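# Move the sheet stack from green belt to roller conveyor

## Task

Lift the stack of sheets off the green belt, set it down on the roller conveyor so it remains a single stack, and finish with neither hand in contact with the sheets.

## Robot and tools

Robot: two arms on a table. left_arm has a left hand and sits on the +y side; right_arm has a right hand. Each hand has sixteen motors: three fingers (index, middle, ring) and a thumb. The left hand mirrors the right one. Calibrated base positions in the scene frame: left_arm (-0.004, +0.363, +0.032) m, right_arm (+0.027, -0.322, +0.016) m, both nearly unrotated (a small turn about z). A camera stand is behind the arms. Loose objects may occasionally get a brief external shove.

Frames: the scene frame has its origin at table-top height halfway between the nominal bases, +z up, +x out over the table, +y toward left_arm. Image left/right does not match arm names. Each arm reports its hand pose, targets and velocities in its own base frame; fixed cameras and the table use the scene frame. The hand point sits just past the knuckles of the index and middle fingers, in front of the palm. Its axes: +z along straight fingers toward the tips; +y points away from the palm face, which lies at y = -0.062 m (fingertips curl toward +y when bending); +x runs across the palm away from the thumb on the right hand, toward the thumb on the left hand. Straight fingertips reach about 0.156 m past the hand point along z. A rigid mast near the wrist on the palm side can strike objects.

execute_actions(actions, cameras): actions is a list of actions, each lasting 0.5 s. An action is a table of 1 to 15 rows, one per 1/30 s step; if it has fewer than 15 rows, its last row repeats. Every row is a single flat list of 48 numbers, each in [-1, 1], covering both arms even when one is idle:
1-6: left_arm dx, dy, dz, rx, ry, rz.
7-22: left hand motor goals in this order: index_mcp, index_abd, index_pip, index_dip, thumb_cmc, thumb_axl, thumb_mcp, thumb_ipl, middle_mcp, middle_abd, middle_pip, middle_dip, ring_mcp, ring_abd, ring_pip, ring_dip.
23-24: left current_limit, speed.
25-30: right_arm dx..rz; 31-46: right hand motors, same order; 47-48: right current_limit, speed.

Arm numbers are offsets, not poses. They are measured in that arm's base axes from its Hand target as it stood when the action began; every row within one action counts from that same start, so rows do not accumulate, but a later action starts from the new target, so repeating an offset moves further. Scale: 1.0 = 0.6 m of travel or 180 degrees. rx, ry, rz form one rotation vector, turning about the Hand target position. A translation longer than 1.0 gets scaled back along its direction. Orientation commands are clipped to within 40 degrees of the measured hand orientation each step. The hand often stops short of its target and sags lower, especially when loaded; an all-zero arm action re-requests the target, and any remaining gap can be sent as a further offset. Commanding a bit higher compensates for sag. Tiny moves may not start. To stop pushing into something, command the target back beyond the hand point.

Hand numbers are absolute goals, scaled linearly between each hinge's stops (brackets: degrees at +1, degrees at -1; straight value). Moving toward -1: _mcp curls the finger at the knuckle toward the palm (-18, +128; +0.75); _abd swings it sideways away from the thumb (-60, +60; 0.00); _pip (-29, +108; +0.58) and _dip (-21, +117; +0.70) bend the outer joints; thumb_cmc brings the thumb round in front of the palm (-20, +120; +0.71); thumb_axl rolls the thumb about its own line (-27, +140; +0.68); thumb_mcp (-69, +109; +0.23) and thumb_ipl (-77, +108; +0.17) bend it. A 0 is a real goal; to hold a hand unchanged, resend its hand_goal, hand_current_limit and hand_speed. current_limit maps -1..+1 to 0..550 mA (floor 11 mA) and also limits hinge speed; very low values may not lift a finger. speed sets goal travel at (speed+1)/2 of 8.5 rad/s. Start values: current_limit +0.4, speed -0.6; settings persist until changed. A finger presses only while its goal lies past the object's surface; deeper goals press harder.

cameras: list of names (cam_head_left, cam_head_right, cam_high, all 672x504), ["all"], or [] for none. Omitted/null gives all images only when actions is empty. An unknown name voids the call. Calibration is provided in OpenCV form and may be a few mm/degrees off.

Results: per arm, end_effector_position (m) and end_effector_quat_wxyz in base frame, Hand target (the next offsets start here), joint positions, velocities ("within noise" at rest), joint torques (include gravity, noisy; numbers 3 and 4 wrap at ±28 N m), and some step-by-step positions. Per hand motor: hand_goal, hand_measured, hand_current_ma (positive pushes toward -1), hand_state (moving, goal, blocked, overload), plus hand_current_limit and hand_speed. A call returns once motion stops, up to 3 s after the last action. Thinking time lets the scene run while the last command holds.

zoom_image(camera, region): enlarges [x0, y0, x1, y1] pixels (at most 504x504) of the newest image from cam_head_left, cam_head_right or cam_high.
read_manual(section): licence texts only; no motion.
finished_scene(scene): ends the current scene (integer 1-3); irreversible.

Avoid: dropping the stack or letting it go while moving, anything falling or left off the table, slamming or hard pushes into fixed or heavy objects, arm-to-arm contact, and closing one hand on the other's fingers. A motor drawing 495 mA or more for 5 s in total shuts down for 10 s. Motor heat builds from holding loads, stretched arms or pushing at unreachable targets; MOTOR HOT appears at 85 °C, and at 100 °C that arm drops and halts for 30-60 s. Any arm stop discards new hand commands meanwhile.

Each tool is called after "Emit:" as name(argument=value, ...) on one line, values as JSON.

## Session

Emit:
execute_actions(actions=[])

Scene clock: 0.00 s.
left_arm: end_effector_position=(+0.6161, -0.1307, +0.2895) hand_goal=(+0.754, +0.000, +0.576, +0.696, +0.714, +0.678, +0.226, +0.168, +0.754, +0.000, +0.576, +0.696, +0.754, +0.000, +0.576, +0.696) hand_measured=(+0.754, +0.000, +0.576, +0.696, +0.714, +0.678, +0.226, +0.168, +0.754, +0.000, +0.576, +0.696, +0.754, +0.000, +0.576, +0.696) hand_current_ma=(+0, +0, +0, +0, +0, +0, +0, +0, +0, +0, +0, +0, +0, +0, +0, +0) hand_state=(goal, goal, goal, goal, goal, goal, goal, goal, goal, goal, goal, goal, goal, goal, goal, goal) hand_current_limit=0.40 hand_speed=-0.60 end_effector_quat_wxyz=(-0.041, +0.986, +0.006, +0.159) | right_arm: end_effector_position=(+0.6681, +0.1709, +0.2555) hand_goal=(+0.754, +0.000, +0.576, +0.696, +0.714, +0.678, +0.226, +0.168, +0.754, +0.000, +0.576, +0.696, +0.754, +0.000, +0.576, +0.696) hand_measured=(+0.754, +0.000, +0.576, +0.696, +0.714, +0.678, +0.226, +0.168, +0.754, +0.000, +0.576, +0.696, +0.754, +0.000, +0.576, +0.696) hand_current_ma=(+0, +0, +0, +0, +0, +0, +0, +0, +0, +0, +0, +0, +0, +0, +0, +0) hand_state=(goal, goal, goal, goal, goal, goal, goal, goal, goal, goal, goal, goal, goal, goal, goal, goal) hand_current_limit=0.40 hand_speed=-0.60 end_effector_quat_wxyz=(-0.044, +0.951, +0.193, +0.238)
Joint positions: left_arm=[-0.111 1.701 1.771 -1.333 -0.118 1.467] | right_arm=[0.374 1.888 1.927 -1.121 -0.004 1.545]
Joint velocities: within noise
Joint torques (N m): no reading
Heat: left arm: hottest elbow 40 °C; right arm: hottest elbow 37 °C.
Hand target: left_arm +0.6241, -0.1304, +0.3151; -0.040, +0.982, +0.010, +0.187 | right_arm +0.6764, +0.1725, +0.2797; -0.044, +0.944, +0.193, +0.264

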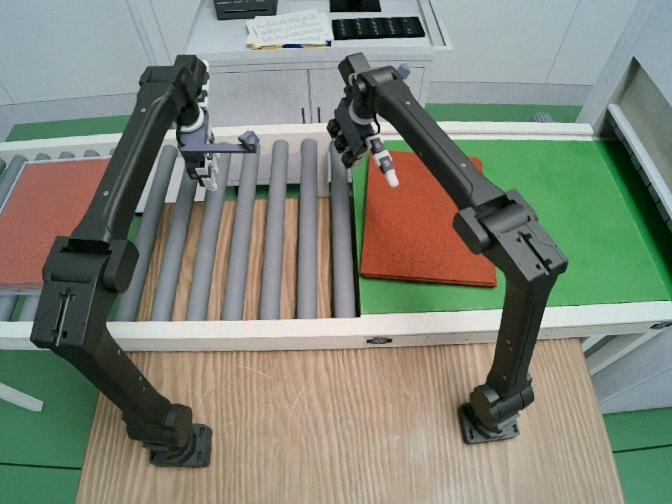

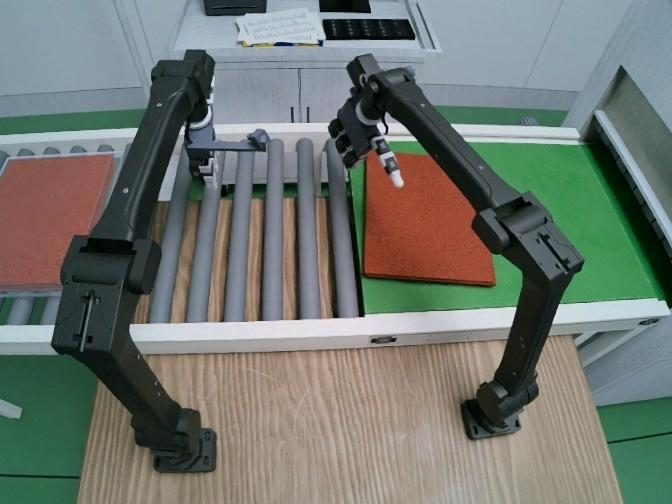

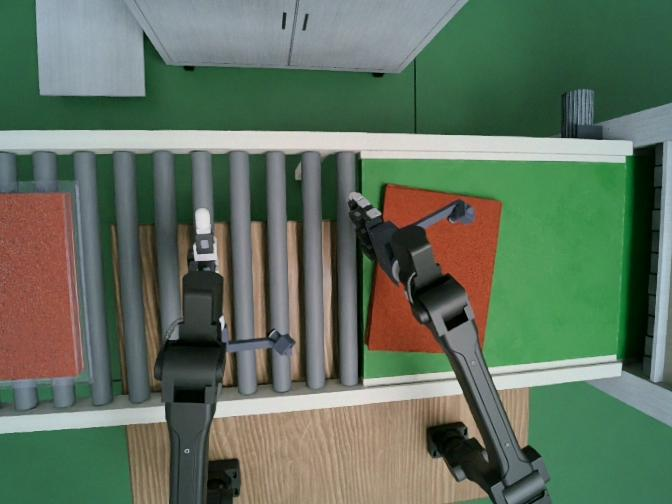

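Emit:
execute_actions(actions=[[[0,0.14,0.07,0,0,0,0.75,0,0.58,0.7,0.71,0.68,0.23,0.17,0.75,0,0.58,0.7,0.75,0,0.58,0.7,0.4,-0.6,-0.04,-0.06,0.1,-0.0343,-0.025,0.1288,1,0,0.58,0.7,0.71,0.68,0.23,0.17,1,0,0.58,0.7,1,0,0.58,0.7,0.75,-0.6]],[[0,0.14,0.05,0,0,0,0.75,0,0.58,0.7,0.71,0.68,0.23,0.17,0.75,0,0.58,0.7,0.75,0,0.58,0.7,0.4,-0.6,-0.04,-0.1,0.03,-0.0343,-0.025,0.1288,1,0,0.58,0.7,0.71,0.68,0.23,0.17,1,0,0.58,0.7,1,0,0.58,0.7,0.75,-0.6]],[[0,0.12,0,0,0,0,0.75,0,0.58,0.7,0.71,0.68,0.23,0.17,0.75,0,0.58,0.7,0.75,0,0.58,0.7,0.4,-0.6,-0.04,-0.1,0,-0.0343,-0.025,0.1288,1,0,0.58,0.7,0.71,0.68,0.23,0.17,1,0,0.58,0.7,1,0,0.58,0.7,0.75,-0.6]],[[0,0,0,0,0,0,0.75,0,0.58,0.7,0.71,0.68,0.23,0.17,0.75,0,0.58,0.7,0.75,0,0.58,0.7,0.4,-0.6,-0.04,-0.1,0,-0.0343,-0.025,0.1288,1,0,0.58,0.7,0.71,0.68,0.23,0.17,1,0,0.58,0.7,1,0,0.58,0.7,0.75,-0.6]],[[0,0,0,0,0,0,0.75,0,0.58,0.7,0.71,0.68,0.23,0.17,0.75,0,0.58,0.7,0.75,0,0.58,0.7,0.4,-0.6,-0.04,-0.1,0,-0.0343,-0.025,0.1288,1,0,0.58,0.7,0.71,0.68,0.23,0.17,1,0,0.58,0.7,1,0,0.58,0.7,0.75,-0.6]],[[0,0,0,0,0,0,0.75,0,0.58,0.7,0.71,0.68,0.23,0.17,0.75,0,0.58,0.7,0.75,0,0.58,0.7,0.4,-0.6,0,0,-0.06,-0.0343,-0.025,0.1288,1,0,0.58,0.7,0.71,0.68,0.23,0.17,1,0,0.58,0.7,1,0,0.58,0.7,0.75,-0.6]]], cameras=["cam_high", "cam_head_right"])

Scene clock: 40.03 s.
left_arm: end_effector_position=(+0.6185, +0.1095, +0.3605) hand_goal=(+0.750, +0.000, +0.580, +0.700, +0.710, +0.680, +0.230, +0.170, +0.750, +0.000, +0.580, +0.700, +0.750, +0.000, +0.580, +0.700) hand_measured=(+0.748, +0.000, +0.578, +0.698, +0.710, +0.678, +0.224, +0.168, +0.748, +0.000, +0.578, +0.698, +0.748, +0.000, +0.578, +0.698) hand_current_ma=(+0, +0, +0, +0, +0, +0, -2, +0, +0, +0, +0, +0, +0, +0, +0, +0) hand_state=(goal, goal, goal, goal, goal, goal, goal, goal, goal, goal, goal, goal, goal, goal, goal, goal) hand_current_limit=0.40 hand_speed=-0.60 end_effector_quat_wxyz=(-0.035, +0.986, +0.021, +0.160) | right_arm: end_effector_position=(+0.5470, -0.1004, +0.2912) hand_goal=(+1.000, +0.000, +0.580, +0.700, +0.710, +0.680, +0.230, +0.170, +1.000, +0.000, +0.580, +0.700, +1.000, +0.000, +0.580, +0.700) hand_measured=(+1.000, +0.000, +0.578, +0.698, +0.712, +0.678, +0.224, +0.168, +1.000, +0.000, +0.578, +0.698, +1.000, +0.000, +0.578, +0.698) hand_current_ma=(-2, +1, -5, -7, +7, -8, -24, -8, -2, +1, -5, -8, -2, +1, -6, -7) hand_state=(goal, goal, goal, goal, goal, goal, goal, goal, goal, goal, goal, goal, goal, goal, goal, goal) hand_current_limit=0.75 hand_speed=-0.60 end_effector_quat_wxyz=(+0.016, +0.089, +0.983, +0.162)
Joint positions: left_arm=[0.325 1.811 2.105 -1.537 0.029 1.847] | right_arm=[-0.431 1.802 1.85 -1.699 -0.317 -1.834]
Joint torques (N m): left_arm=[-1.79 -15.74 13.65 1.11 0.23 0.18] | right_arm=[-0.15 -16.85 13.35 -0.1 -0.32 -0.14]
Heat: left arm: hottest elbow 47 °C; right arm: hottest elbow 42 °C.
Hand target: left_arm +0.6241, +0.1096, +0.3871; -0.040, +0.982, +0.010, +0.187 | right_arm +0.5564, -0.1035, +0.3217; +0.010, +0.061, +0.986, +0.155
Off the commanded pose: left_arm 0.027 m, 3 deg | right_arm 0.032 m, 3 deg.
joint sent to its limit (right arm) — joint 4 (wrist pitch), lower limit. The joint targets are off in position and orientation.
Step readings (end_effector_position of left_arm | right_arm):
0: (+0.6161, -0.1307, +0.2895) | (+0.6681, +0.1709, +0.2555)
1: (+0.6161, -0.1307, +0.2895) | (+0.6685, +0.1709, +0.2557)
2: (+0.6159, -0.1294, +0.2895) | (+0.6693, +0.1698, +0.2581)
4: (+0.6123, -0.1231, +0.2915) | (+0.6651, +0.1701, +0.2603)
8: (+0.6144, -0.0789, +0.3012) | (+0.6494, +0.1618, +0.2871)
15: (+0.6202, -0.0251, +0.3204) | (+0.6460, +0.1371, +0.3506)
16: (+0.6202, -0.0260, +0.3226) | (+0.6466, +0.1345, +0.3532)
17: (+0.6185, -0.0293, +0.3252) | (+0.6462, +0.1332, +0.3533)
19: (+0.6146, -0.0328, +0.3333) | (+0.6376, +0.1313, +0.3427)
23: (+0.6153, -0.0002, +0.3548) | (+0.6236, +0.0972, +0.3299)
30: (+0.6141, +0.0545, +0.3746) | (+0.6306, +0.0581, +0.3446)
31: (+0.6141, +0.0545, +0.3738) | (+0.6306, +0.0594, +0.3459)
32: (+0.6145, +0.0525, +0.3735) | (+0.6296, +0.0641, +0.3460)
34: (+0.6160, +0.0499, +0.3740) | (+0.6192, +0.0688, +0.3418)
38: (+0.6193, +0.0759, +0.3672) | (+0.6031, +0.0367, +0.3380)
45: (+0.6167, +0.1226, +0.3541) | (+0.5982, -0.0070, +0.3412)
46: (+0.6166, +0.1235, +0.3537) | (+0.5971, -0.0049, +0.3413)
47: (+0.6165, +0.1222, +0.3544) | (+0.5952, +0.0006, +0.3419)
49: (+0.6166, +0.1202, +0.3555) | (+0.5905, +0.0032, +0.3439)
53: (+0.6180, +0.1157, +0.3594) | (+0.5775, -0.0307, +0.3432)
60: (+0.6185, +0.1095, +0.3605) | (+0.5653, -0.0645, +0.3234)
61: (+0.6185, +0.1095, +0.3605) | (+0.5659, -0.0618, +0.3214)
62: (+0.6185, +0.1095, +0.3605) | (+0.5652, -0.0582, +0.3181)
64: (+0.6185, +0.1095, +0.3605) | (+0.5608, -0.0575, +0.3160)
68: (+0.6185, +0.1095, +0.3605) | (+0.5498, -0.0872, +0.3191)
75: (+0.6185, +0.1095, +0.3605) | (+0.5449, -0.1207, +0.3286)
76: (+0.6185, +0.1095, +0.3605) | (+0.5446, -0.1189, +0.3284)
77: (+0.6185, +0.1095, +0.3605) | (+0.5433, -0.1159, +0.3265)
79: (+0.6185, +0.1095, +0.3605) | (+0.5436, -0.1137, +0.3232)
83: (+0.6185, +0.1095, +0.3605) | (+0.5488, -0.1100, +0.3071)
90: (+0.6185, +0.1095, +0.3605) | (+0.5472, -0.1031, +0.2837)
Images, in order (width x height): cam_head_right 672x504, cam_high 672x504.

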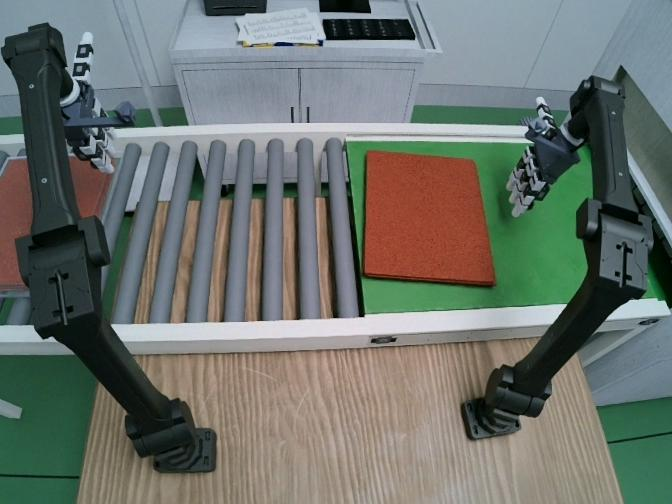

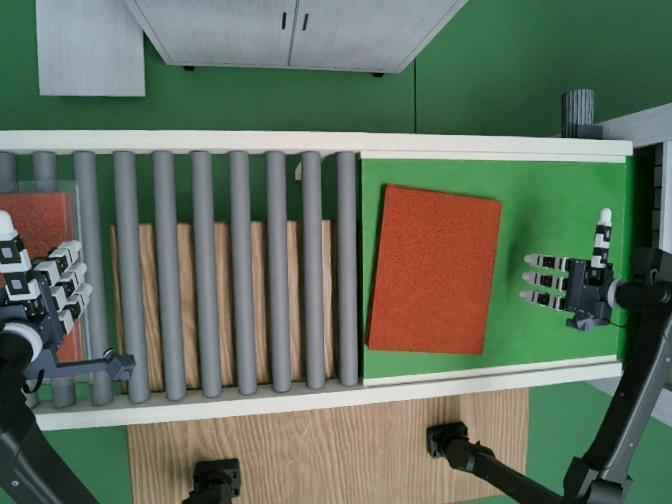

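Emit:
execute_actions(actions=[[[0,0,0,0,0,0,0.75,0,0.58,0.7,0.71,0.68,0.23,0.17,0.75,0,0.58,0.7,0.75,0,0.58,0.7,0.4,-0.6,0,0,-0.1,0,0,0,1,0,0.58,0.7,0.71,0.68,0.23,0.17,1,0,0.58,0.7,1,0,0.58,0.7,0.75,-0.6]],[[0,0,0,0,0,0,0.75,0,0.58,0.7,0.71,0.68,0.23,0.17,0.75,0,0.58,0.7,0.75,0,0.58,0.7,0.4,-0.6,0,0.02,-0.05,0,0,0,1,0,0.58,0.7,0.71,0.68,0.23,0.17,1,0,0.58,0.7,1,0,0.58,0.7,0.75,-0.6]],[[0,0,0,0,0,0,0.75,0,0.58,0.7,0.71,0.68,0.23,0.17,0.75,0,0.58,0.7,0.75,0,0.58,0.7,0.4,-0.6,0,0.04,-0.01,0,0,0,1,0,0.58,0.7,0.71,0.68,0.23,0.17,1,0,0.58,0.7,1,0,0.58,0.7,0.75,-0.6]]], cameras=["cam_high", "cam_head_right"])

Emit:
zoom_image(camera="cam_head_right", region=[450, 120, 570, 240])

Scene clock: 45.90 s.
left_arm: end_effector_position=(+0.6185, +0.1095, +0.3605) hand_goal=(+0.750, +0.000, +0.580, +0.700, +0.710, +0.680, +0.230, +0.170, +0.750, +0.000, +0.580, +0.700, +0.750, +0.000, +0.580, +0.700) hand_measured=(+0.748, +0.000, +0.578, +0.698, +0.710, +0.678, +0.224, +0.168, +0.748, +0.000, +0.578, +0.698, +0.748, +0.000, +0.578, +0.698) hand_current_ma=(+0, +0, +0, +0, +0, +0, -2, +0, +0, +0, +0, +0, +0, +0, +0, +0) hand_state=(goal, goal, goal, goal, goal, goal, goal, goal, goal, goal, goal, goal, goal, goal, goal, goal) hand_current_limit=0.40 hand_speed=-0.60 end_effector_quat_wxyz=(-0.035, +0.986, +0.021, +0.160) | right_arm: end_effector_position=(+0.5548, -0.0752, +0.2210) hand_goal=(+1.000, +0.000, +0.580, +0.700, +0.710, +0.680, +0.230, +0.170, +1.000, +0.000, +0.580, +0.700, +1.000, +0.000, +0.580, +0.700) hand_measured=(+1.000, -0.004, +0.582, +0.702, +0.712, +0.678, +0.224, +0.168, +1.000, +0.000, +0.578, +0.698, +1.000, +0.000, +0.578, +0.698) hand_current_ma=(+0, -11, +4, +6, +8, -8, -24, -8, -2, +1, -5, -8, -2, +1, -6, -7) hand_state=(goal, goal, goal, goal, goal, goal, goal, goal, goal, goal, goal, goal, goal, goal, goal, goal) hand_current_limit=0.75 hand_speed=-0.60 end_effector_quat_wxyz=(+0.002, +0.063, +0.986, +0.155)
Joint positions: left_arm=[0.325 1.811 2.105 -1.537 0.029 1.847] | right_arm=[-0.377 1.831 1.713 -1.549 -0.297 -1.834]
Joint torques (N m): left_arm=[-1.55 -15.62 13.64 1.22 0.24 0.17] | right_arm=[-0.09 -17.26 7.39 0.38 -0.53 0.11]
Heat: left arm: hottest elbow 49 °C; right arm: hottest elbow 42 °C.
Hand target: left_arm +0.6241, +0.1096, +0.3871; -0.040, +0.982, +0.010, +0.187 | right_arm +0.5564, -0.0675, +0.2257; +0.010, +0.061, +0.986, +0.155
Off the commanded pose: left_arm 0.027 m, 3 deg | right_arm 0.009 m, 1 deg.
Step readings (end_effector_position of left_arm | right_arm):
0: (+0.6185, +0.1095, +0.3605) | (+0.5470, -0.1004, +0.2912)
1: (+0.6185, +0.1095, +0.3605) | (+0.5470, -0.1004, +0.2912)
2: (+0.6185, +0.1095, +0.3605) | (+0.5467, -0.1010, +0.2905)
4: (+0.6185, +0.1095, +0.3605) | (+0.5468, -0.1020, +0.2881)
8: (+0.6185, +0.1095, +0.3605) | (+0.5504, -0.1046, +0.2776)
15: (+0.6185, +0.1095, +0.3605) | (+0.5543, -0.1069, +0.2604)
16: (+0.6185, +0.1095, +0.3605) | (+0.5545, -0.1070, +0.2604)
17: (+0.6185, +0.1095, +0.3605) | (+0.5547, -0.1071, +0.2574)
19: (+0.6185, +0.1095, +0.3605) | (+0.5551, -0.1063, +0.2504)
23: (+0.6185, +0.1095, +0.3605) | (+0.5513, -0.1019, +0.2327)
30: (+0.6185, +0.1095, +0.3605) | (+0.5534, -0.0955, +0.2284)
31: (+0.6185, +0.1095, +0.3605) | (+0.5535, -0.0946, +0.2278)
32: (+0.6185, +0.1095, +0.3605) | (+0.5539, -0.0938, +0.2266)
34: (+0.6185, +0.1095, +0.3605) | (+0.5538, -0.0911, +0.2237)
38: (+0.6185, +0.1095, +0.3605) | (+0.5536, -0.0828, +0.2229)
45: (+0.6185, +0.1095, +0.3605) | (+0.5549, -0.0734, +0.2210)
Images, in order (width x height): cam_head_right 672x504, cam_high 672x504.

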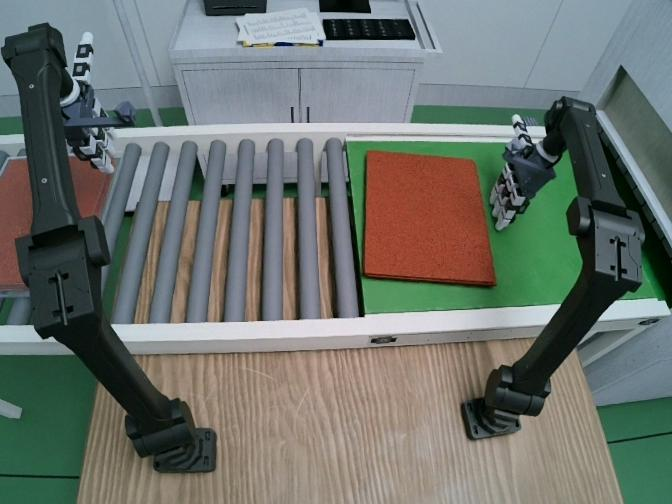

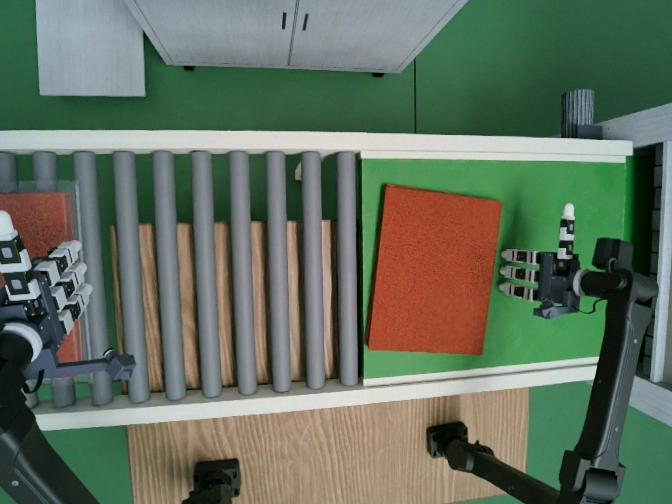

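Scaled by 4.200.

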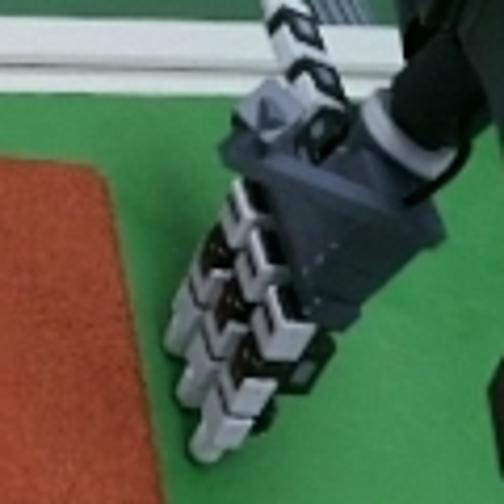

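Emit:
execute_actions(actions=[[[0,0,0,0,0,0,0.75,0,0.58,0.7,0.71,0.68,0.23,0.17,0.75,0,0.58,0.7,0.75,0,0.58,0.7,0.4,-0.6,0.003,0.06,-0.012,0,0,0,1,0,0.58,0.7,0.71,0.68,0.23,0.17,1,0,0.58,0.7,1,0,0.58,0.7,0.75,-0.6]],[[0,0,0,0,0,0,0.75,0,0.58,0.7,0.71,0.68,0.23,0.17,0.75,0,0.58,0.7,0.75,0,0.58,0.7,0.4,-0.6,0.004,0.075,0,0,0,0,1,0,0.58,0.7,0.71,0.68,0.23,0.17,1,0,0.58,0.7,1,0,0.58,0.7,0.75,-0.6]],[[0,0,0,0,0,0,0.75,0,0.58,0.7,0.71,0.68,0.23,0.17,0.75,0,0.58,0.7,0.75,0,0.58,0.7,0.4,-0.6,0.004,0.075,0,0,0,0,1,0,0.58,0.7,0.71,0.68,0.23,0.17,1,0,0.58,0.7,1,0,0.58,0.7,0.75,-0.6]],[[0,0,0,0,0,0,0.75,0,0.58,0.7,0.71,0.68,0.23,0.17,0.75,0,0.58,0.7,0.75,0,0.58,0.7,0.4,-0.6,0.004,0.075,0,0,0,0,1,0,0.58,0.7,0.71,0.68,0.23,0.17,1,0,0.58,0.7,1,0,0.58,0.7,0.75,-0.6]]], cameras=["cam_high"])

Scene clock: 56.33 s.
left_arm: end_effector_position=(+0.6185, +0.1095, +0.3605) hand_goal=(+0.750, +0.000, +0.580, +0.700, +0.710, +0.680, +0.230, +0.170, +0.750, +0.000, +0.580, +0.700, +0.750, +0.000, +0.580, +0.700) hand_measured=(+0.748, +0.000, +0.578, +0.698, +0.710, +0.678, +0.224, +0.168, +0.748, +0.000, +0.578, +0.698, +0.748, +0.000, +0.578, +0.698) hand_current_ma=(+0, +0, +0, +0, +0, +0, -2, +0, +0, +0, +0, +0, +0, +0, +0, +0) hand_state=(goal, goal, goal, goal, goal, goal, goal, goal, goal, goal, goal, goal, goal, goal, goal, goal) hand_current_limit=0.40 hand_speed=-0.60 end_effector_quat_wxyz=(-0.035, +0.986, +0.021, +0.160) | right_arm: end_effector_position=(+0.5677, +0.0773, +0.2189) hand_goal=(+1.000, +0.000, +0.580, +0.700, +0.710, +0.680, +0.230, +0.170, +1.000, +0.000, +0.580, +0.700, +1.000, +0.000, +0.580, +0.700) hand_measured=(+1.000, +0.000, +0.606, +0.714, +0.714, +0.678, +0.224, +0.168, +1.000, +0.000, +0.602, +0.710, +1.000, +0.002, +0.600, +0.708) hand_current_ma=(+1, +0, +90, +46, +10, -8, -24, -8, +1, +1, +81, +30, +1, +6, +69, +23) hand_state=(goal, goal, blocked, goal, goal, goal, goal, goal, goal, goal, blocked, goal, goal, goal, goal, goal) hand_current_limit=0.75 hand_speed=-0.60 end_effector_quat_wxyz=(+0.014, +0.071, +0.988, +0.138)
Joint positions: left_arm=[0.325 1.811 2.105 -1.537 0.029 1.847] | right_arm=[-0.089 1.728 1.577 -1.396 -0.277 -1.514]
Joint torques (N m): left_arm=[-1.44 -15.5 13.7 1.07 0.23 0.17] | right_arm=[1.9 -14.92 7.42 0.51 -1.7 0.11]
Heat: left arm: hottest elbow 53 °C; right arm: hottest elbow 42 °C.
Hand target: left_arm +0.6241, +0.1096, +0.3871; -0.040, +0.982, +0.010, +0.187 | right_arm +0.5654, +0.1035, +0.2185; +0.010, +0.061, +0.986, +0.155
Off the commanded pose: left_arm 0.027 m, 3 deg | right_arm 0.026 m, 2 deg.
Step readings (end_effector_position of left_arm | right_arm):
0: (+0.6185, +0.1095, +0.3605) | (+0.5548, -0.0752, +0.2210)
1: (+0.6185, +0.1095, +0.3605) | (+0.5548, -0.0752, +0.2210)
2: (+0.6185, +0.1095, +0.3605) | (+0.5544, -0.0741, +0.2203)
4: (+0.6185, +0.1095, +0.3605) | (+0.5550, -0.0708, +0.2201)
8: (+0.6185, +0.1095, +0.3605) | (+0.5546, -0.0556, +0.2203)
15: (+0.6185, +0.1095, +0.3605) | (+0.5568, -0.0448, +0.2202)
16: (+0.6185, +0.1095, +0.3605) | (+0.5570, -0.0449, +0.2196)
17: (+0.6185, +0.1095, +0.3605) | (+0.5571, -0.0441, +0.2192)
19: (+0.6185, +0.1095, +0.3605) | (+0.5576, -0.0418, +0.2186)
23: (+0.6185, +0.1095, +0.3605) | (+0.5583, -0.0338, +0.2184)
30: (+0.6185, +0.1095, +0.3605) | (+0.5609, -0.0172, +0.2189)
31: (+0.6185, +0.1095, +0.3605) | (+0.5606, -0.0165, +0.2181)
32: (+0.6185, +0.1095, +0.3605) | (+0.5610, -0.0158, +0.2184)
34: (+0.6185, +0.1095, +0.3605) | (+0.5613, -0.0120, +0.2180)
38: (+0.6185, +0.1095, +0.3605) | (+0.5616, +0.0063, +0.2190)
45: (+0.6185, +0.1095, +0.3605) | (+0.5638, +0.0336, +0.2186)
46: (+0.6185, +0.1095, +0.3605) | (+0.5640, +0.0344, +0.2186)
47: (+0.6185, +0.1095, +0.3605) | (+0.5645, +0.0351, +0.2186)
49: (+0.6185, +0.1095, +0.3605) | (+0.5648, +0.0372, +0.2185)
53: (+0.6185, +0.1095, +0.3605) | (+0.5655, +0.0517, +0.2187)
60: (+0.6185, +0.1095, +0.3605) | (+0.5677, +0.0765, +0.2190)
Images, in order (width x height): cam_high 672x504.

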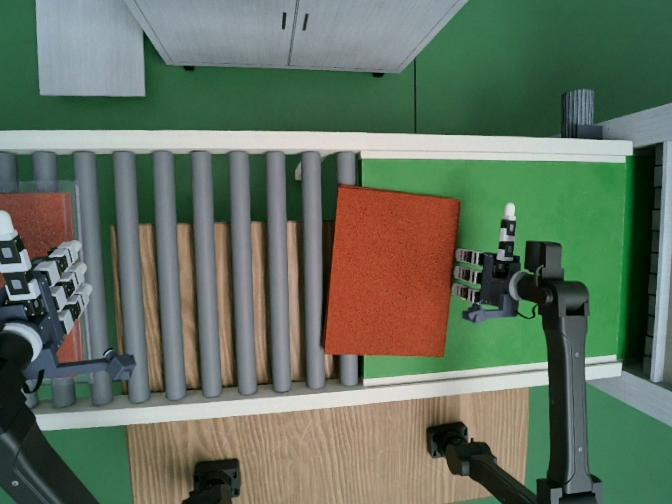

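Emit:
execute_actions(actions=[[[0,0,0,0,0,0,0.75,0,0.58,0.7,0.71,0.68,0.23,0.17,0.75,0,0.58,0.7,0.75,0,0.58,0.7,0.4,-0.6,0.004,0.075,0,0,0,0,1,0,0.58,0.7,0.71,0.68,0.23,0.17,1,0,0.58,0.7,1,0,0.58,0.7,0.75,-0.6]],[[0,0,0,0,0,0,0.75,0,0.58,0.7,0.71,0.68,0.23,0.17,0.75,0,0.58,0.7,0.75,0,0.58,0.7,0.4,-0.6,0.004,0.075,0,0,0,0,1,0,0.58,0.7,0.71,0.68,0.23,0.17,1,0,0.58,0.7,1,0,0.58,0.7,0.75,-0.6]],[[0,0,0,0,0,0,0.75,0,0.58,0.7,0.71,0.68,0.23,0.17,0.75,0,0.58,0.7,0.75,0,0.58,0.7,0.4,-0.6,0.006,0.075,0,0,0,0,1,0,0.58,0.7,0.71,0.68,0.23,0.17,1,0,0.58,0.7,1,0,0.58,0.7,0.75,-0.6]],[[0,0,0,0,0,0,0.75,0,0.58,0.7,0.71,0.68,0.23,0.17,0.75,0,0.58,0.7,0.75,0,0.58,0.7,0.4,-0.6,0.006,0.075,0.003,0,0,0,1,0,0.58,0.7,0.71,0.68,0.23,0.17,1,0,0.58,0.7,1,0,0.58,0.7,0.75,-0.6]]], cameras=["cam_high"])

Scene clock: 63.67 s.
left_arm: end_effector_position=(+0.6185, +0.1095, +0.3605) hand_goal=(+0.750, +0.000, +0.580, +0.700, +0.710, +0.680, +0.230, +0.170, +0.750, +0.000, +0.580, +0.700, +0.750, +0.000, +0.580, +0.700) hand_measured=(+0.748, +0.000, +0.578, +0.698, +0.710, +0.678, +0.224, +0.168, +0.748, +0.000, +0.578, +0.698, +0.748, +0.000, +0.578, +0.698) hand_current_ma=(+0, +0, +0, +0, +0, +0, -2, +0, +0, +0, +0, +0, +0, +0, +0, +0) hand_state=(goal, goal, goal, goal, goal, goal, goal, goal, goal, goal, goal, goal, goal, goal, goal, goal) hand_current_limit=0.40 hand_speed=-0.60 end_effector_quat_wxyz=(-0.035, +0.986, +0.021, +0.160) | right_arm: end_effector_position=(+0.5690, +0.2540, +0.2177) hand_goal=(+1.000, +0.000, +0.580, +0.700, +0.710, +0.680, +0.230, +0.170, +1.000, +0.000, +0.580, +0.700, +1.000, +0.000, +0.580, +0.700) hand_measured=(+1.000, +0.010, +0.614, +0.720, +0.714, +0.678, +0.224, +0.168, +1.000, +0.006, +0.596, +0.710, +1.000, +0.006, +0.588, +0.704) hand_current_ma=(+1, +25, +129, +71, +9, -8, -24, -8, +1, +16, +53, +29, +0, +16, +22, +13) hand_state=(goal, goal, blocked, blocked, goal, goal, goal, goal, goal, goal, goal, goal, goal, goal, goal, goal) hand_current_limit=0.75 hand_speed=-0.60 end_effector_quat_wxyz=(+0.011, +0.075, +0.988, +0.137)
Joint positions: left_arm=[0.325 1.811 2.105 -1.537 0.029 1.847] | right_arm=[0.243 1.751 1.604 -1.314 -0.254 -1.162]
Joint torques (N m): left_arm=[-1.79 -15.85 13.59 1.11 0.19 0.2] | right_arm=[1.14 -12.45 11.93 0.68 -1.56 0.11]
Heat: left arm: hottest elbow 55 °C; right arm: hottest elbow 42 °C.
Hand target: left_arm +0.6241, +0.1096, +0.3871; -0.040, +0.982, +0.010, +0.187 | right_arm +0.5774, +0.2835, +0.2203; +0.010, +0.061, +0.986, +0.155
Off the commanded pose: left_arm 0.027 m, 3 deg | right_arm 0.031 m, 3 deg.
Step readings (end_effector_position of left_arm | right_arm):
0: (+0.6185, +0.1095, +0.3605) | (+0.5677, +0.0773, +0.2189)
1: (+0.6185, +0.1095, +0.3605) | (+0.5678, +0.0773, +0.2189)
2: (+0.6185, +0.1095, +0.3605) | (+0.5679, +0.0778, +0.2181)
4: (+0.6185, +0.1095, +0.3605) | (+0.5690, +0.0814, +0.2188)
8: (+0.6185, +0.1095, +0.3605) | (+0.5699, +0.0970, +0.2186)
15: (+0.6185, +0.1095, +0.3605) | (+0.5701, +0.1226, +0.2188)
16: (+0.6185, +0.1095, +0.3605) | (+0.5703, +0.1234, +0.2188)
17: (+0.6185, +0.1095, +0.3605) | (+0.5704, +0.1242, +0.2188)
19: (+0.6185, +0.1095, +0.3605) | (+0.5713, +0.1268, +0.2185)
23: (+0.6185, +0.1095, +0.3605) | (+0.5720, +0.1414, +0.2186)
30: (+0.6185, +0.1095, +0.3605) | (+0.5705, +0.1658, +0.2191)
31: (+0.6185, +0.1095, +0.3605) | (+0.5708, +0.1666, +0.2191)
32: (+0.6185, +0.1095, +0.3605) | (+0.5707, +0.1672, +0.2189)
34: (+0.6185, +0.1095, +0.3605) | (+0.5712, +0.1705, +0.2185)
38: (+0.6185, +0.1095, +0.3605) | (+0.5703, +0.1841, +0.2184)
45: (+0.6185, +0.1095, +0.3605) | (+0.5687, +0.2049, +0.2189)
46: (+0.6185, +0.1095, +0.3605) | (+0.5686, +0.2066, +0.2190)
47: (+0.6185, +0.1095, +0.3605) | (+0.5683, +0.2083, +0.2181)
49: (+0.6185, +0.1095, +0.3605) | (+0.5679, +0.2123, +0.2181)
53: (+0.6185, +0.1095, +0.3605) | (+0.5684, +0.2242, +0.2174)
60: (+0.6185, +0.1095, +0.3605) | (+0.5685, +0.2492, +0.2181)
Images, in order (width x height): cam_high 672x504.

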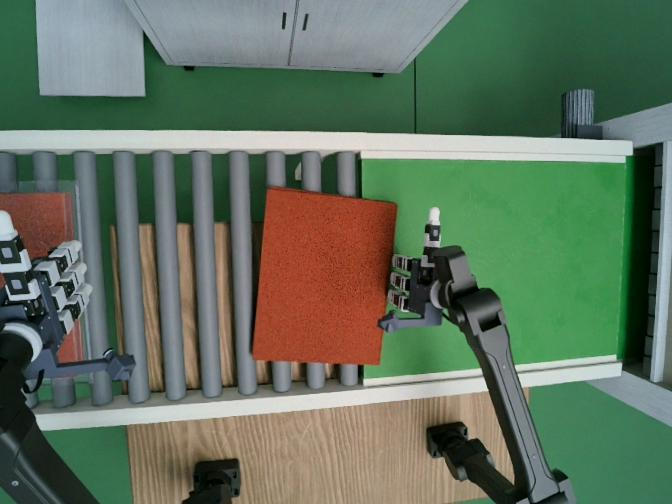

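Emit:
execute_actions(actions=[[[0,0,0,0,0,0,0.75,0,0.58,0.7,0.71,0.68,0.23,0.17,0.75,0,0.58,0.7,0.75,0,0.58,0.7,0.4,-0.6,0.015,0.06,0.008,0,0,0.005,1,0,0.58,0.7,0.71,0.68,0.23,0.17,1,0,0.58,0.7,1,0,0.58,0.7,0.75,-0.6]],[[0,0,0,0,0,0,0.75,0,0.58,0.7,0.71,0.68,0.23,0.17,0.75,0,0.58,0.7,0.75,0,0.58,0.7,0.4,-0.6,0.01,0.06,0.008,0,0,0,1,0,0.58,0.7,0.71,0.68,0.23,0.17,1,0,0.58,0.7,1,0,0.58,0.7,0.75,-0.6]],[[0,0,0,0,0,0,0.75,0,0.58,0.7,0.71,0.68,0.23,0.17,0.75,0,0.58,0.7,0.75,0,0.58,0.7,0.4,-0.6,0.006,0.055,0.008,0,0,0,1,0,0.58,0.7,0.71,0.68,0.23,0.17,1,0,0.58,0.7,1,0,0.58,0.7,0.75,-0.6]],[[0,0,0,0,0,0,0.75,0,0.58,0.7,0.71,0.68,0.23,0.17,0.75,0,0.58,0.7,0.75,0,0.58,0.7,0.4,-0.6,0.003,0.035,0.0,0,0,0,1,0,0.58,0.7,0.71,0.68,0.23,0.17,1,0,0.58,0.7,1,0,0.58,0.7,0.75,-0.6]]], cameras=["cam_high", "cam_head_right"])

Scene clock: 74.90 s.
left_arm: end_effector_position=(+0.6185, +0.1095, +0.3605) hand_goal=(+0.750, +0.000, +0.580, +0.700, +0.710, +0.680, +0.230, +0.170, +0.750, +0.000, +0.580, +0.700, +0.750, +0.000, +0.580, +0.700) hand_measured=(+0.748, +0.000, +0.578, +0.698, +0.710, +0.678, +0.224, +0.168, +0.748, +0.000, +0.578, +0.698, +0.748, +0.000, +0.578, +0.698) hand_current_ma=(+0, +0, +0, +0, +0, +0, -2, +0, +0, +0, +0, +0, +0, +0, +0, +0) hand_state=(goal, goal, goal, goal, goal, goal, goal, goal, goal, goal, goal, goal, goal, goal, goal, goal) hand_current_limit=0.40 hand_speed=-0.60 end_effector_quat_wxyz=(-0.035, +0.986, +0.021, +0.160) | right_arm: end_effector_position=(+0.5838, +0.3968, +0.2084) hand_goal=(+1.000, +0.000, +0.580, +0.700, +0.710, +0.680, +0.230, +0.170, +1.000, +0.000, +0.580, +0.700, +1.000, +0.000, +0.580, +0.700) hand_measured=(+1.000, +0.000, +0.582, +0.702, +0.714, +0.678, +0.224, +0.168, +1.000, -0.002, +0.582, +0.702, +1.000, -0.004, +0.582, +0.702) hand_current_ma=(+0, +0, +6, +7, +9, -8, -24, -8, +0, -6, +5, +8, +0, -7, +6, +7) hand_state=(goal, goal, goal, goal, goal, goal, goal, goal, goal, goal, goal, goal, goal, goal, goal, goal) hand_current_limit=0.75 hand_speed=-0.60 end_effector_quat_wxyz=(-0.012, +0.057, +0.989, +0.138)
Joint positions: left_arm=[0.325 1.811 2.105 -1.537 0.029 1.847] | right_arm=[0.456 1.954 1.876 -1.377 -0.252 -0.986]
Joint torques (N m): left_arm=[-1.55 -15.91 13.82 1.06 0.23 0.18] | right_arm=[-0.26 -17.32 13.9 0.28 -0.53 0.1]
Heat: left arm: hottest elbow 57 °C; right arm: hottest elbow 42 °C.
Hand target: left_arm +0.6241, +0.1096, +0.3871; -0.040, +0.982, +0.010, +0.187 | right_arm +0.5978, +0.4095, +0.2347; +0.009, +0.053, +0.986, +0.156
Off the commanded pose: left_arm 0.027 m, 3 deg | right_arm 0.032 m, 3 deg.
Step readings (end_effector_position of left_arm | right_arm):
0: (+0.6185, +0.1095, +0.3605) | (+0.5690, +0.2540, +0.2177)
1: (+0.6185, +0.1095, +0.3605) | (+0.5687, +0.2539, +0.2176)
2: (+0.6185, +0.1095, +0.3605) | (+0.5695, +0.2547, +0.2179)
4: (+0.6185, +0.1095, +0.3605) | (+0.5714, +0.2565, +0.2171)
8: (+0.6185, +0.1095, +0.3605) | (+0.5755, +0.2637, +0.2174)
15: (+0.6185, +0.1095, +0.3605) | (+0.5761, +0.2780, +0.2178)
16: (+0.6185, +0.1095, +0.3605) | (+0.5760, +0.2789, +0.2174)
17: (+0.6185, +0.1095, +0.3605) | (+0.5767, +0.2806, +0.2174)
19: (+0.6185, +0.1095, +0.3605) | (+0.5791, +0.2830, +0.2163)
23: (+0.6185, +0.1095, +0.3605) | (+0.5825, +0.2945, +0.2164)
30: (+0.6185, +0.1095, +0.3605) | (+0.5824, +0.3127, +0.2171)
31: (+0.6185, +0.1095, +0.3605) | (+0.5825, +0.3147, +0.2175)
32: (+0.6185, +0.1095, +0.3605) | (+0.5830, +0.3167, +0.2166)
34: (+0.6185, +0.1095, +0.3605) | (+0.5843, +0.3216, +0.2174)
38: (+0.6185, +0.1095, +0.3605) | (+0.5873, +0.3333, +0.2172)
45: (+0.6185, +0.1095, +0.3605) | (+0.5868, +0.3519, +0.2174)
46: (+0.6185, +0.1095, +0.3605) | (+0.5866, +0.3545, +0.2171)
47: (+0.6185, +0.1095, +0.3605) | (+0.5868, +0.3580, +0.2181)
49: (+0.6185, +0.1095, +0.3605) | (+0.5871, +0.3645, +0.2181)
53: (+0.6185, +0.1095, +0.3605) | (+0.5870, +0.3786, +0.2197)
60: (+0.6185, +0.1095, +0.3605) | (+0.5846, +0.3937, +0.2129)
Images, in order (width x height): cam_head_right 672x504, cam_high 672x504.

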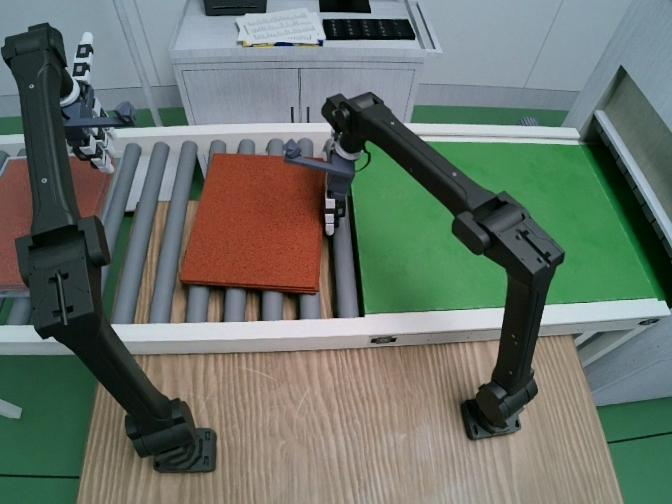

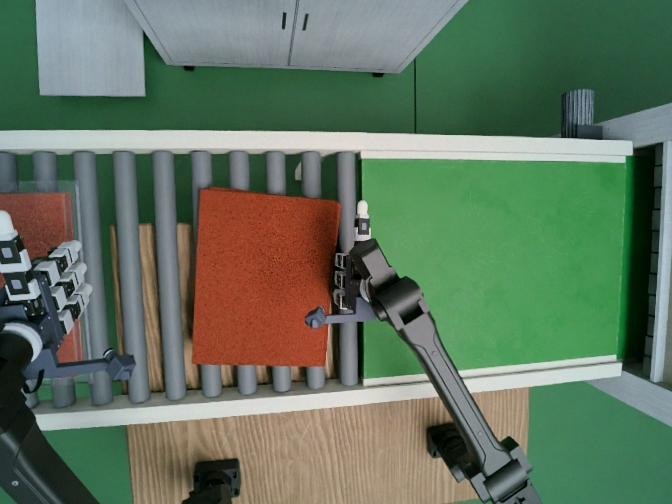

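Emit:
execute_actions(actions=[[[0,0,0,0,0,0,0.75,0,0.58,0.7,0.71,0.68,0.23,0.17,0.75,0,0.58,0.7,0.75,0,0.58,0.7,0.4,-0.6,0.0,-0.045,0.02,0,0,0,1,0,0.58,0.7,0.71,0.68,0.23,0.17,1,0,0.58,0.7,1,0,0.58,0.7,0.75,-0.6]],[[0,0,0,0,0,0,0.75,0,0.58,0.7,0.71,0.68,0.23,0.17,0.75,0,0.58,0.7,0.75,0,0.58,0.7,0.4,-0.6,0.0,-0.01,0.08,0,0,0,1,0,0.58,0.7,0.71,0.68,0.23,0.17,1,0,0.58,0.7,1,0,0.58,0.7,0.75,-0.6]],[[0,0,0,0,0,0,0.75,0,0.58,0.7,0.71,0.68,0.23,0.17,0.75,0,0.58,0.7,0.75,0,0.58,0.7,0.4,-0.6,0.0,-0.08,0.07,0,0,0,1,0,0.58,0.7,0.71,0.68,0.23,0.17,1,0,0.58,0.7,1,0,0.58,0.7,0.75,-0.6]]], cameras=["cam_high", "cam_head_right"])

Emit:
zoom_image(camera="cam_head_right", region=[170, 120, 380, 330])

Scene clock: 81.83 s.
left_arm: end_effector_position=(+0.6185, +0.1095, +0.3605) hand_goal=(+0.750, +0.000, +0.580, +0.700, +0.710, +0.680, +0.230, +0.170, +0.750, +0.000, +0.580, +0.700, +0.750, +0.000, +0.580, +0.700) hand_measured=(+0.748, +0.000, +0.578, +0.698, +0.710, +0.678, +0.224, +0.168, +0.748, +0.000, +0.578, +0.698, +0.748, +0.000, +0.578, +0.698) hand_current_ma=(+0, +0, +0, +0, +0, +0, -2, +0, +0, +0, +0, +0, +0, +0, +0, +0) hand_state=(goal, goal, goal, goal, goal, goal, goal, goal, goal, goal, goal, goal, goal, goal, goal, goal) hand_current_limit=0.40 hand_speed=-0.60 end_effector_quat_wxyz=(-0.035, +0.986, +0.021, +0.160) | right_arm: end_effector_position=(+0.5927, +0.3205, +0.2965) hand_goal=(+1.000, +0.000, +0.580, +0.700, +0.710, +0.680, +0.230, +0.170, +1.000, +0.000, +0.580, +0.700, +1.000, +0.000, +0.580, +0.700) hand_measured=(+0.996, +0.004, +0.578, +0.698, +0.712, +0.678, +0.224, +0.168, +0.998, -0.002, +0.580, +0.702, +1.000, -0.002, +0.582, +0.702) hand_current_ma=(-13, +7, -8, -7, +8, -8, -24, -8, -6, -3, +2, +6, -1, -5, +5, +7) hand_state=(goal, goal, goal, goal, goal, goal, goal, goal, goal, goal, goal, goal, goal, goal, goal, goal) hand_current_limit=0.75 hand_speed=-0.60 end_effector_quat_wxyz=(-0.025, +0.071, +0.988, +0.136)
Joint positions: left_arm=[0.325 1.811 2.105 -1.537 0.029 1.847] | right_arm=[0.335 1.912 2.048 -1.643 -0.271 -1.084]
Joint torques (N m): left_arm=[-1.2 -15.91 13.75 1.17 0.23 0.19] | right_arm=[-0.21 -19.08 13.71 0.13 -0.56 -0.11]
Heat: left arm: hottest elbow 58 °C; right arm: hottest elbow 44 °C.
Hand target: left_arm +0.6241, +0.1096, +0.3871; -0.040, +0.982, +0.010, +0.187 | right_arm +0.5978, +0.3285, +0.3367; +0.009, +0.053, +0.986, +0.156
Off the commanded pose: left_arm 0.027 m, 3 deg | right_arm 0.041 m, 5 deg.
Step readings (end_effector_position of left_arm | right_arm):
0: (+0.6185, +0.1095, +0.3605) | (+0.5838, +0.3968, +0.2084)
1: (+0.6185, +0.1095, +0.3605) | (+0.5838, +0.3968, +0.2084)
2: (+0.6185, +0.1095, +0.3605) | (+0.5833, +0.3969, +0.2084)
4: (+0.6185, +0.1095, +0.3605) | (+0.5822, +0.3967, +0.2082)
8: (+0.6185, +0.1095, +0.3605) | (+0.5817, +0.3934, +0.2082)
15: (+0.6185, +0.1095, +0.3605) | (+0.5828, +0.3901, +0.2090)
16: (+0.6185, +0.1095, +0.3605) | (+0.5825, +0.3898, +0.2087)
17: (+0.6185, +0.1095, +0.3605) | (+0.5809, +0.3896, +0.2100)
19: (+0.6185, +0.1095, +0.3605) | (+0.5786, +0.3869, +0.2142)
23: (+0.6185, +0.1095, +0.3605) | (+0.5786, +0.3821, +0.2325)
30: (+0.6185, +0.1095, +0.3605) | (+0.5863, +0.3741, +0.2563)
31: (+0.6185, +0.1095, +0.3605) | (+0.5869, +0.3732, +0.2574)
32: (+0.6185, +0.1095, +0.3605) | (+0.5863, +0.3708, +0.2570)
34: (+0.6185, +0.1095, +0.3605) | (+0.5824, +0.3659, +0.2596)
38: (+0.6185, +0.1095, +0.3605) | (+0.5842, +0.3447, +0.2712)
45: (+0.6185, +0.1095, +0.3605) | (+0.5968, +0.3157, +0.2947)
Images, in order (width x height): cam_head_right 672x504, cam_high 672x504.

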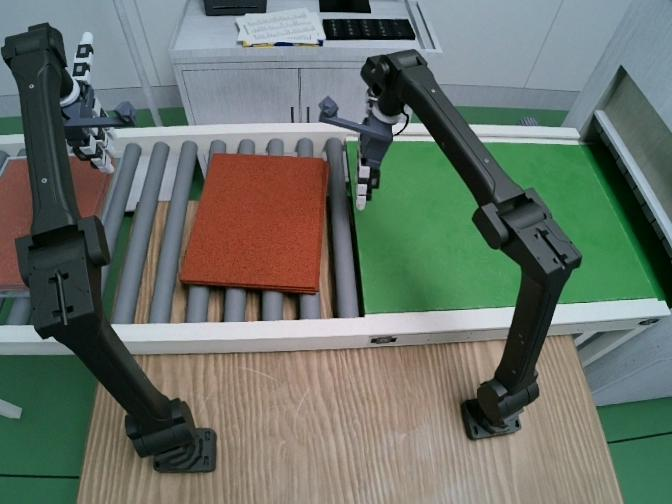

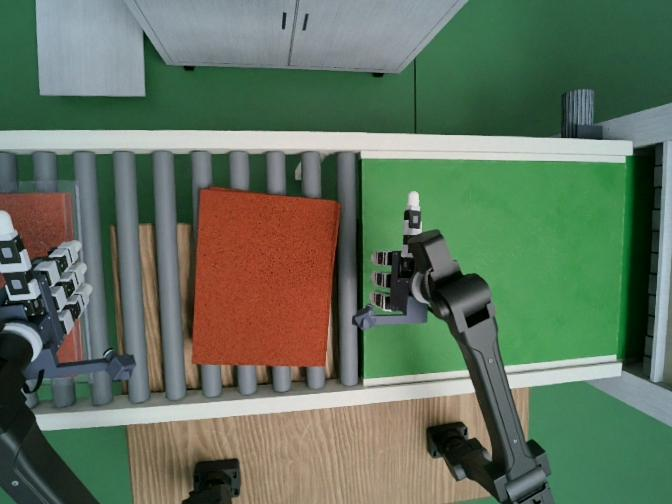

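Scaled by 2.400.

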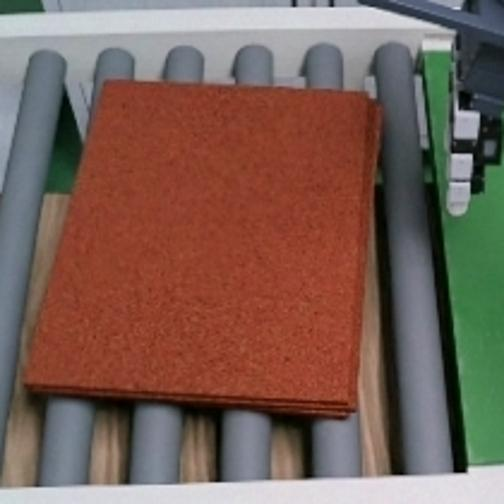

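Emit:
zoom_image(camera="cam_high", region=[290, 180, 370, 260])

Emit:
zoom_image(camera="cam_head_right", region=[290, 145, 350, 205])

Scaled by 6.300.

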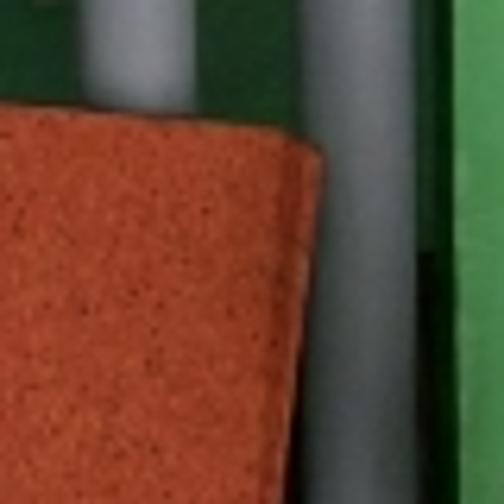

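Scaled by 8.400.

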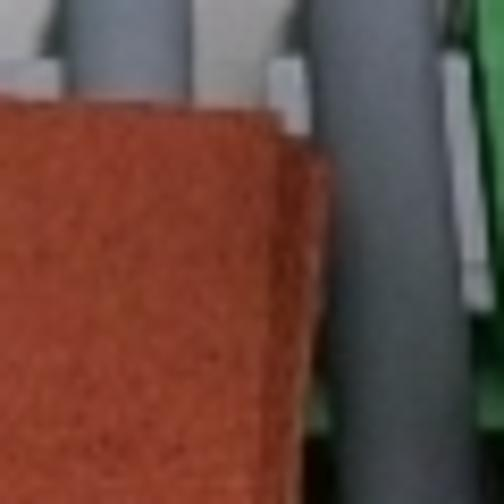

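Emit:
finished_scene(scene=2)

The scene is finished: the task was done.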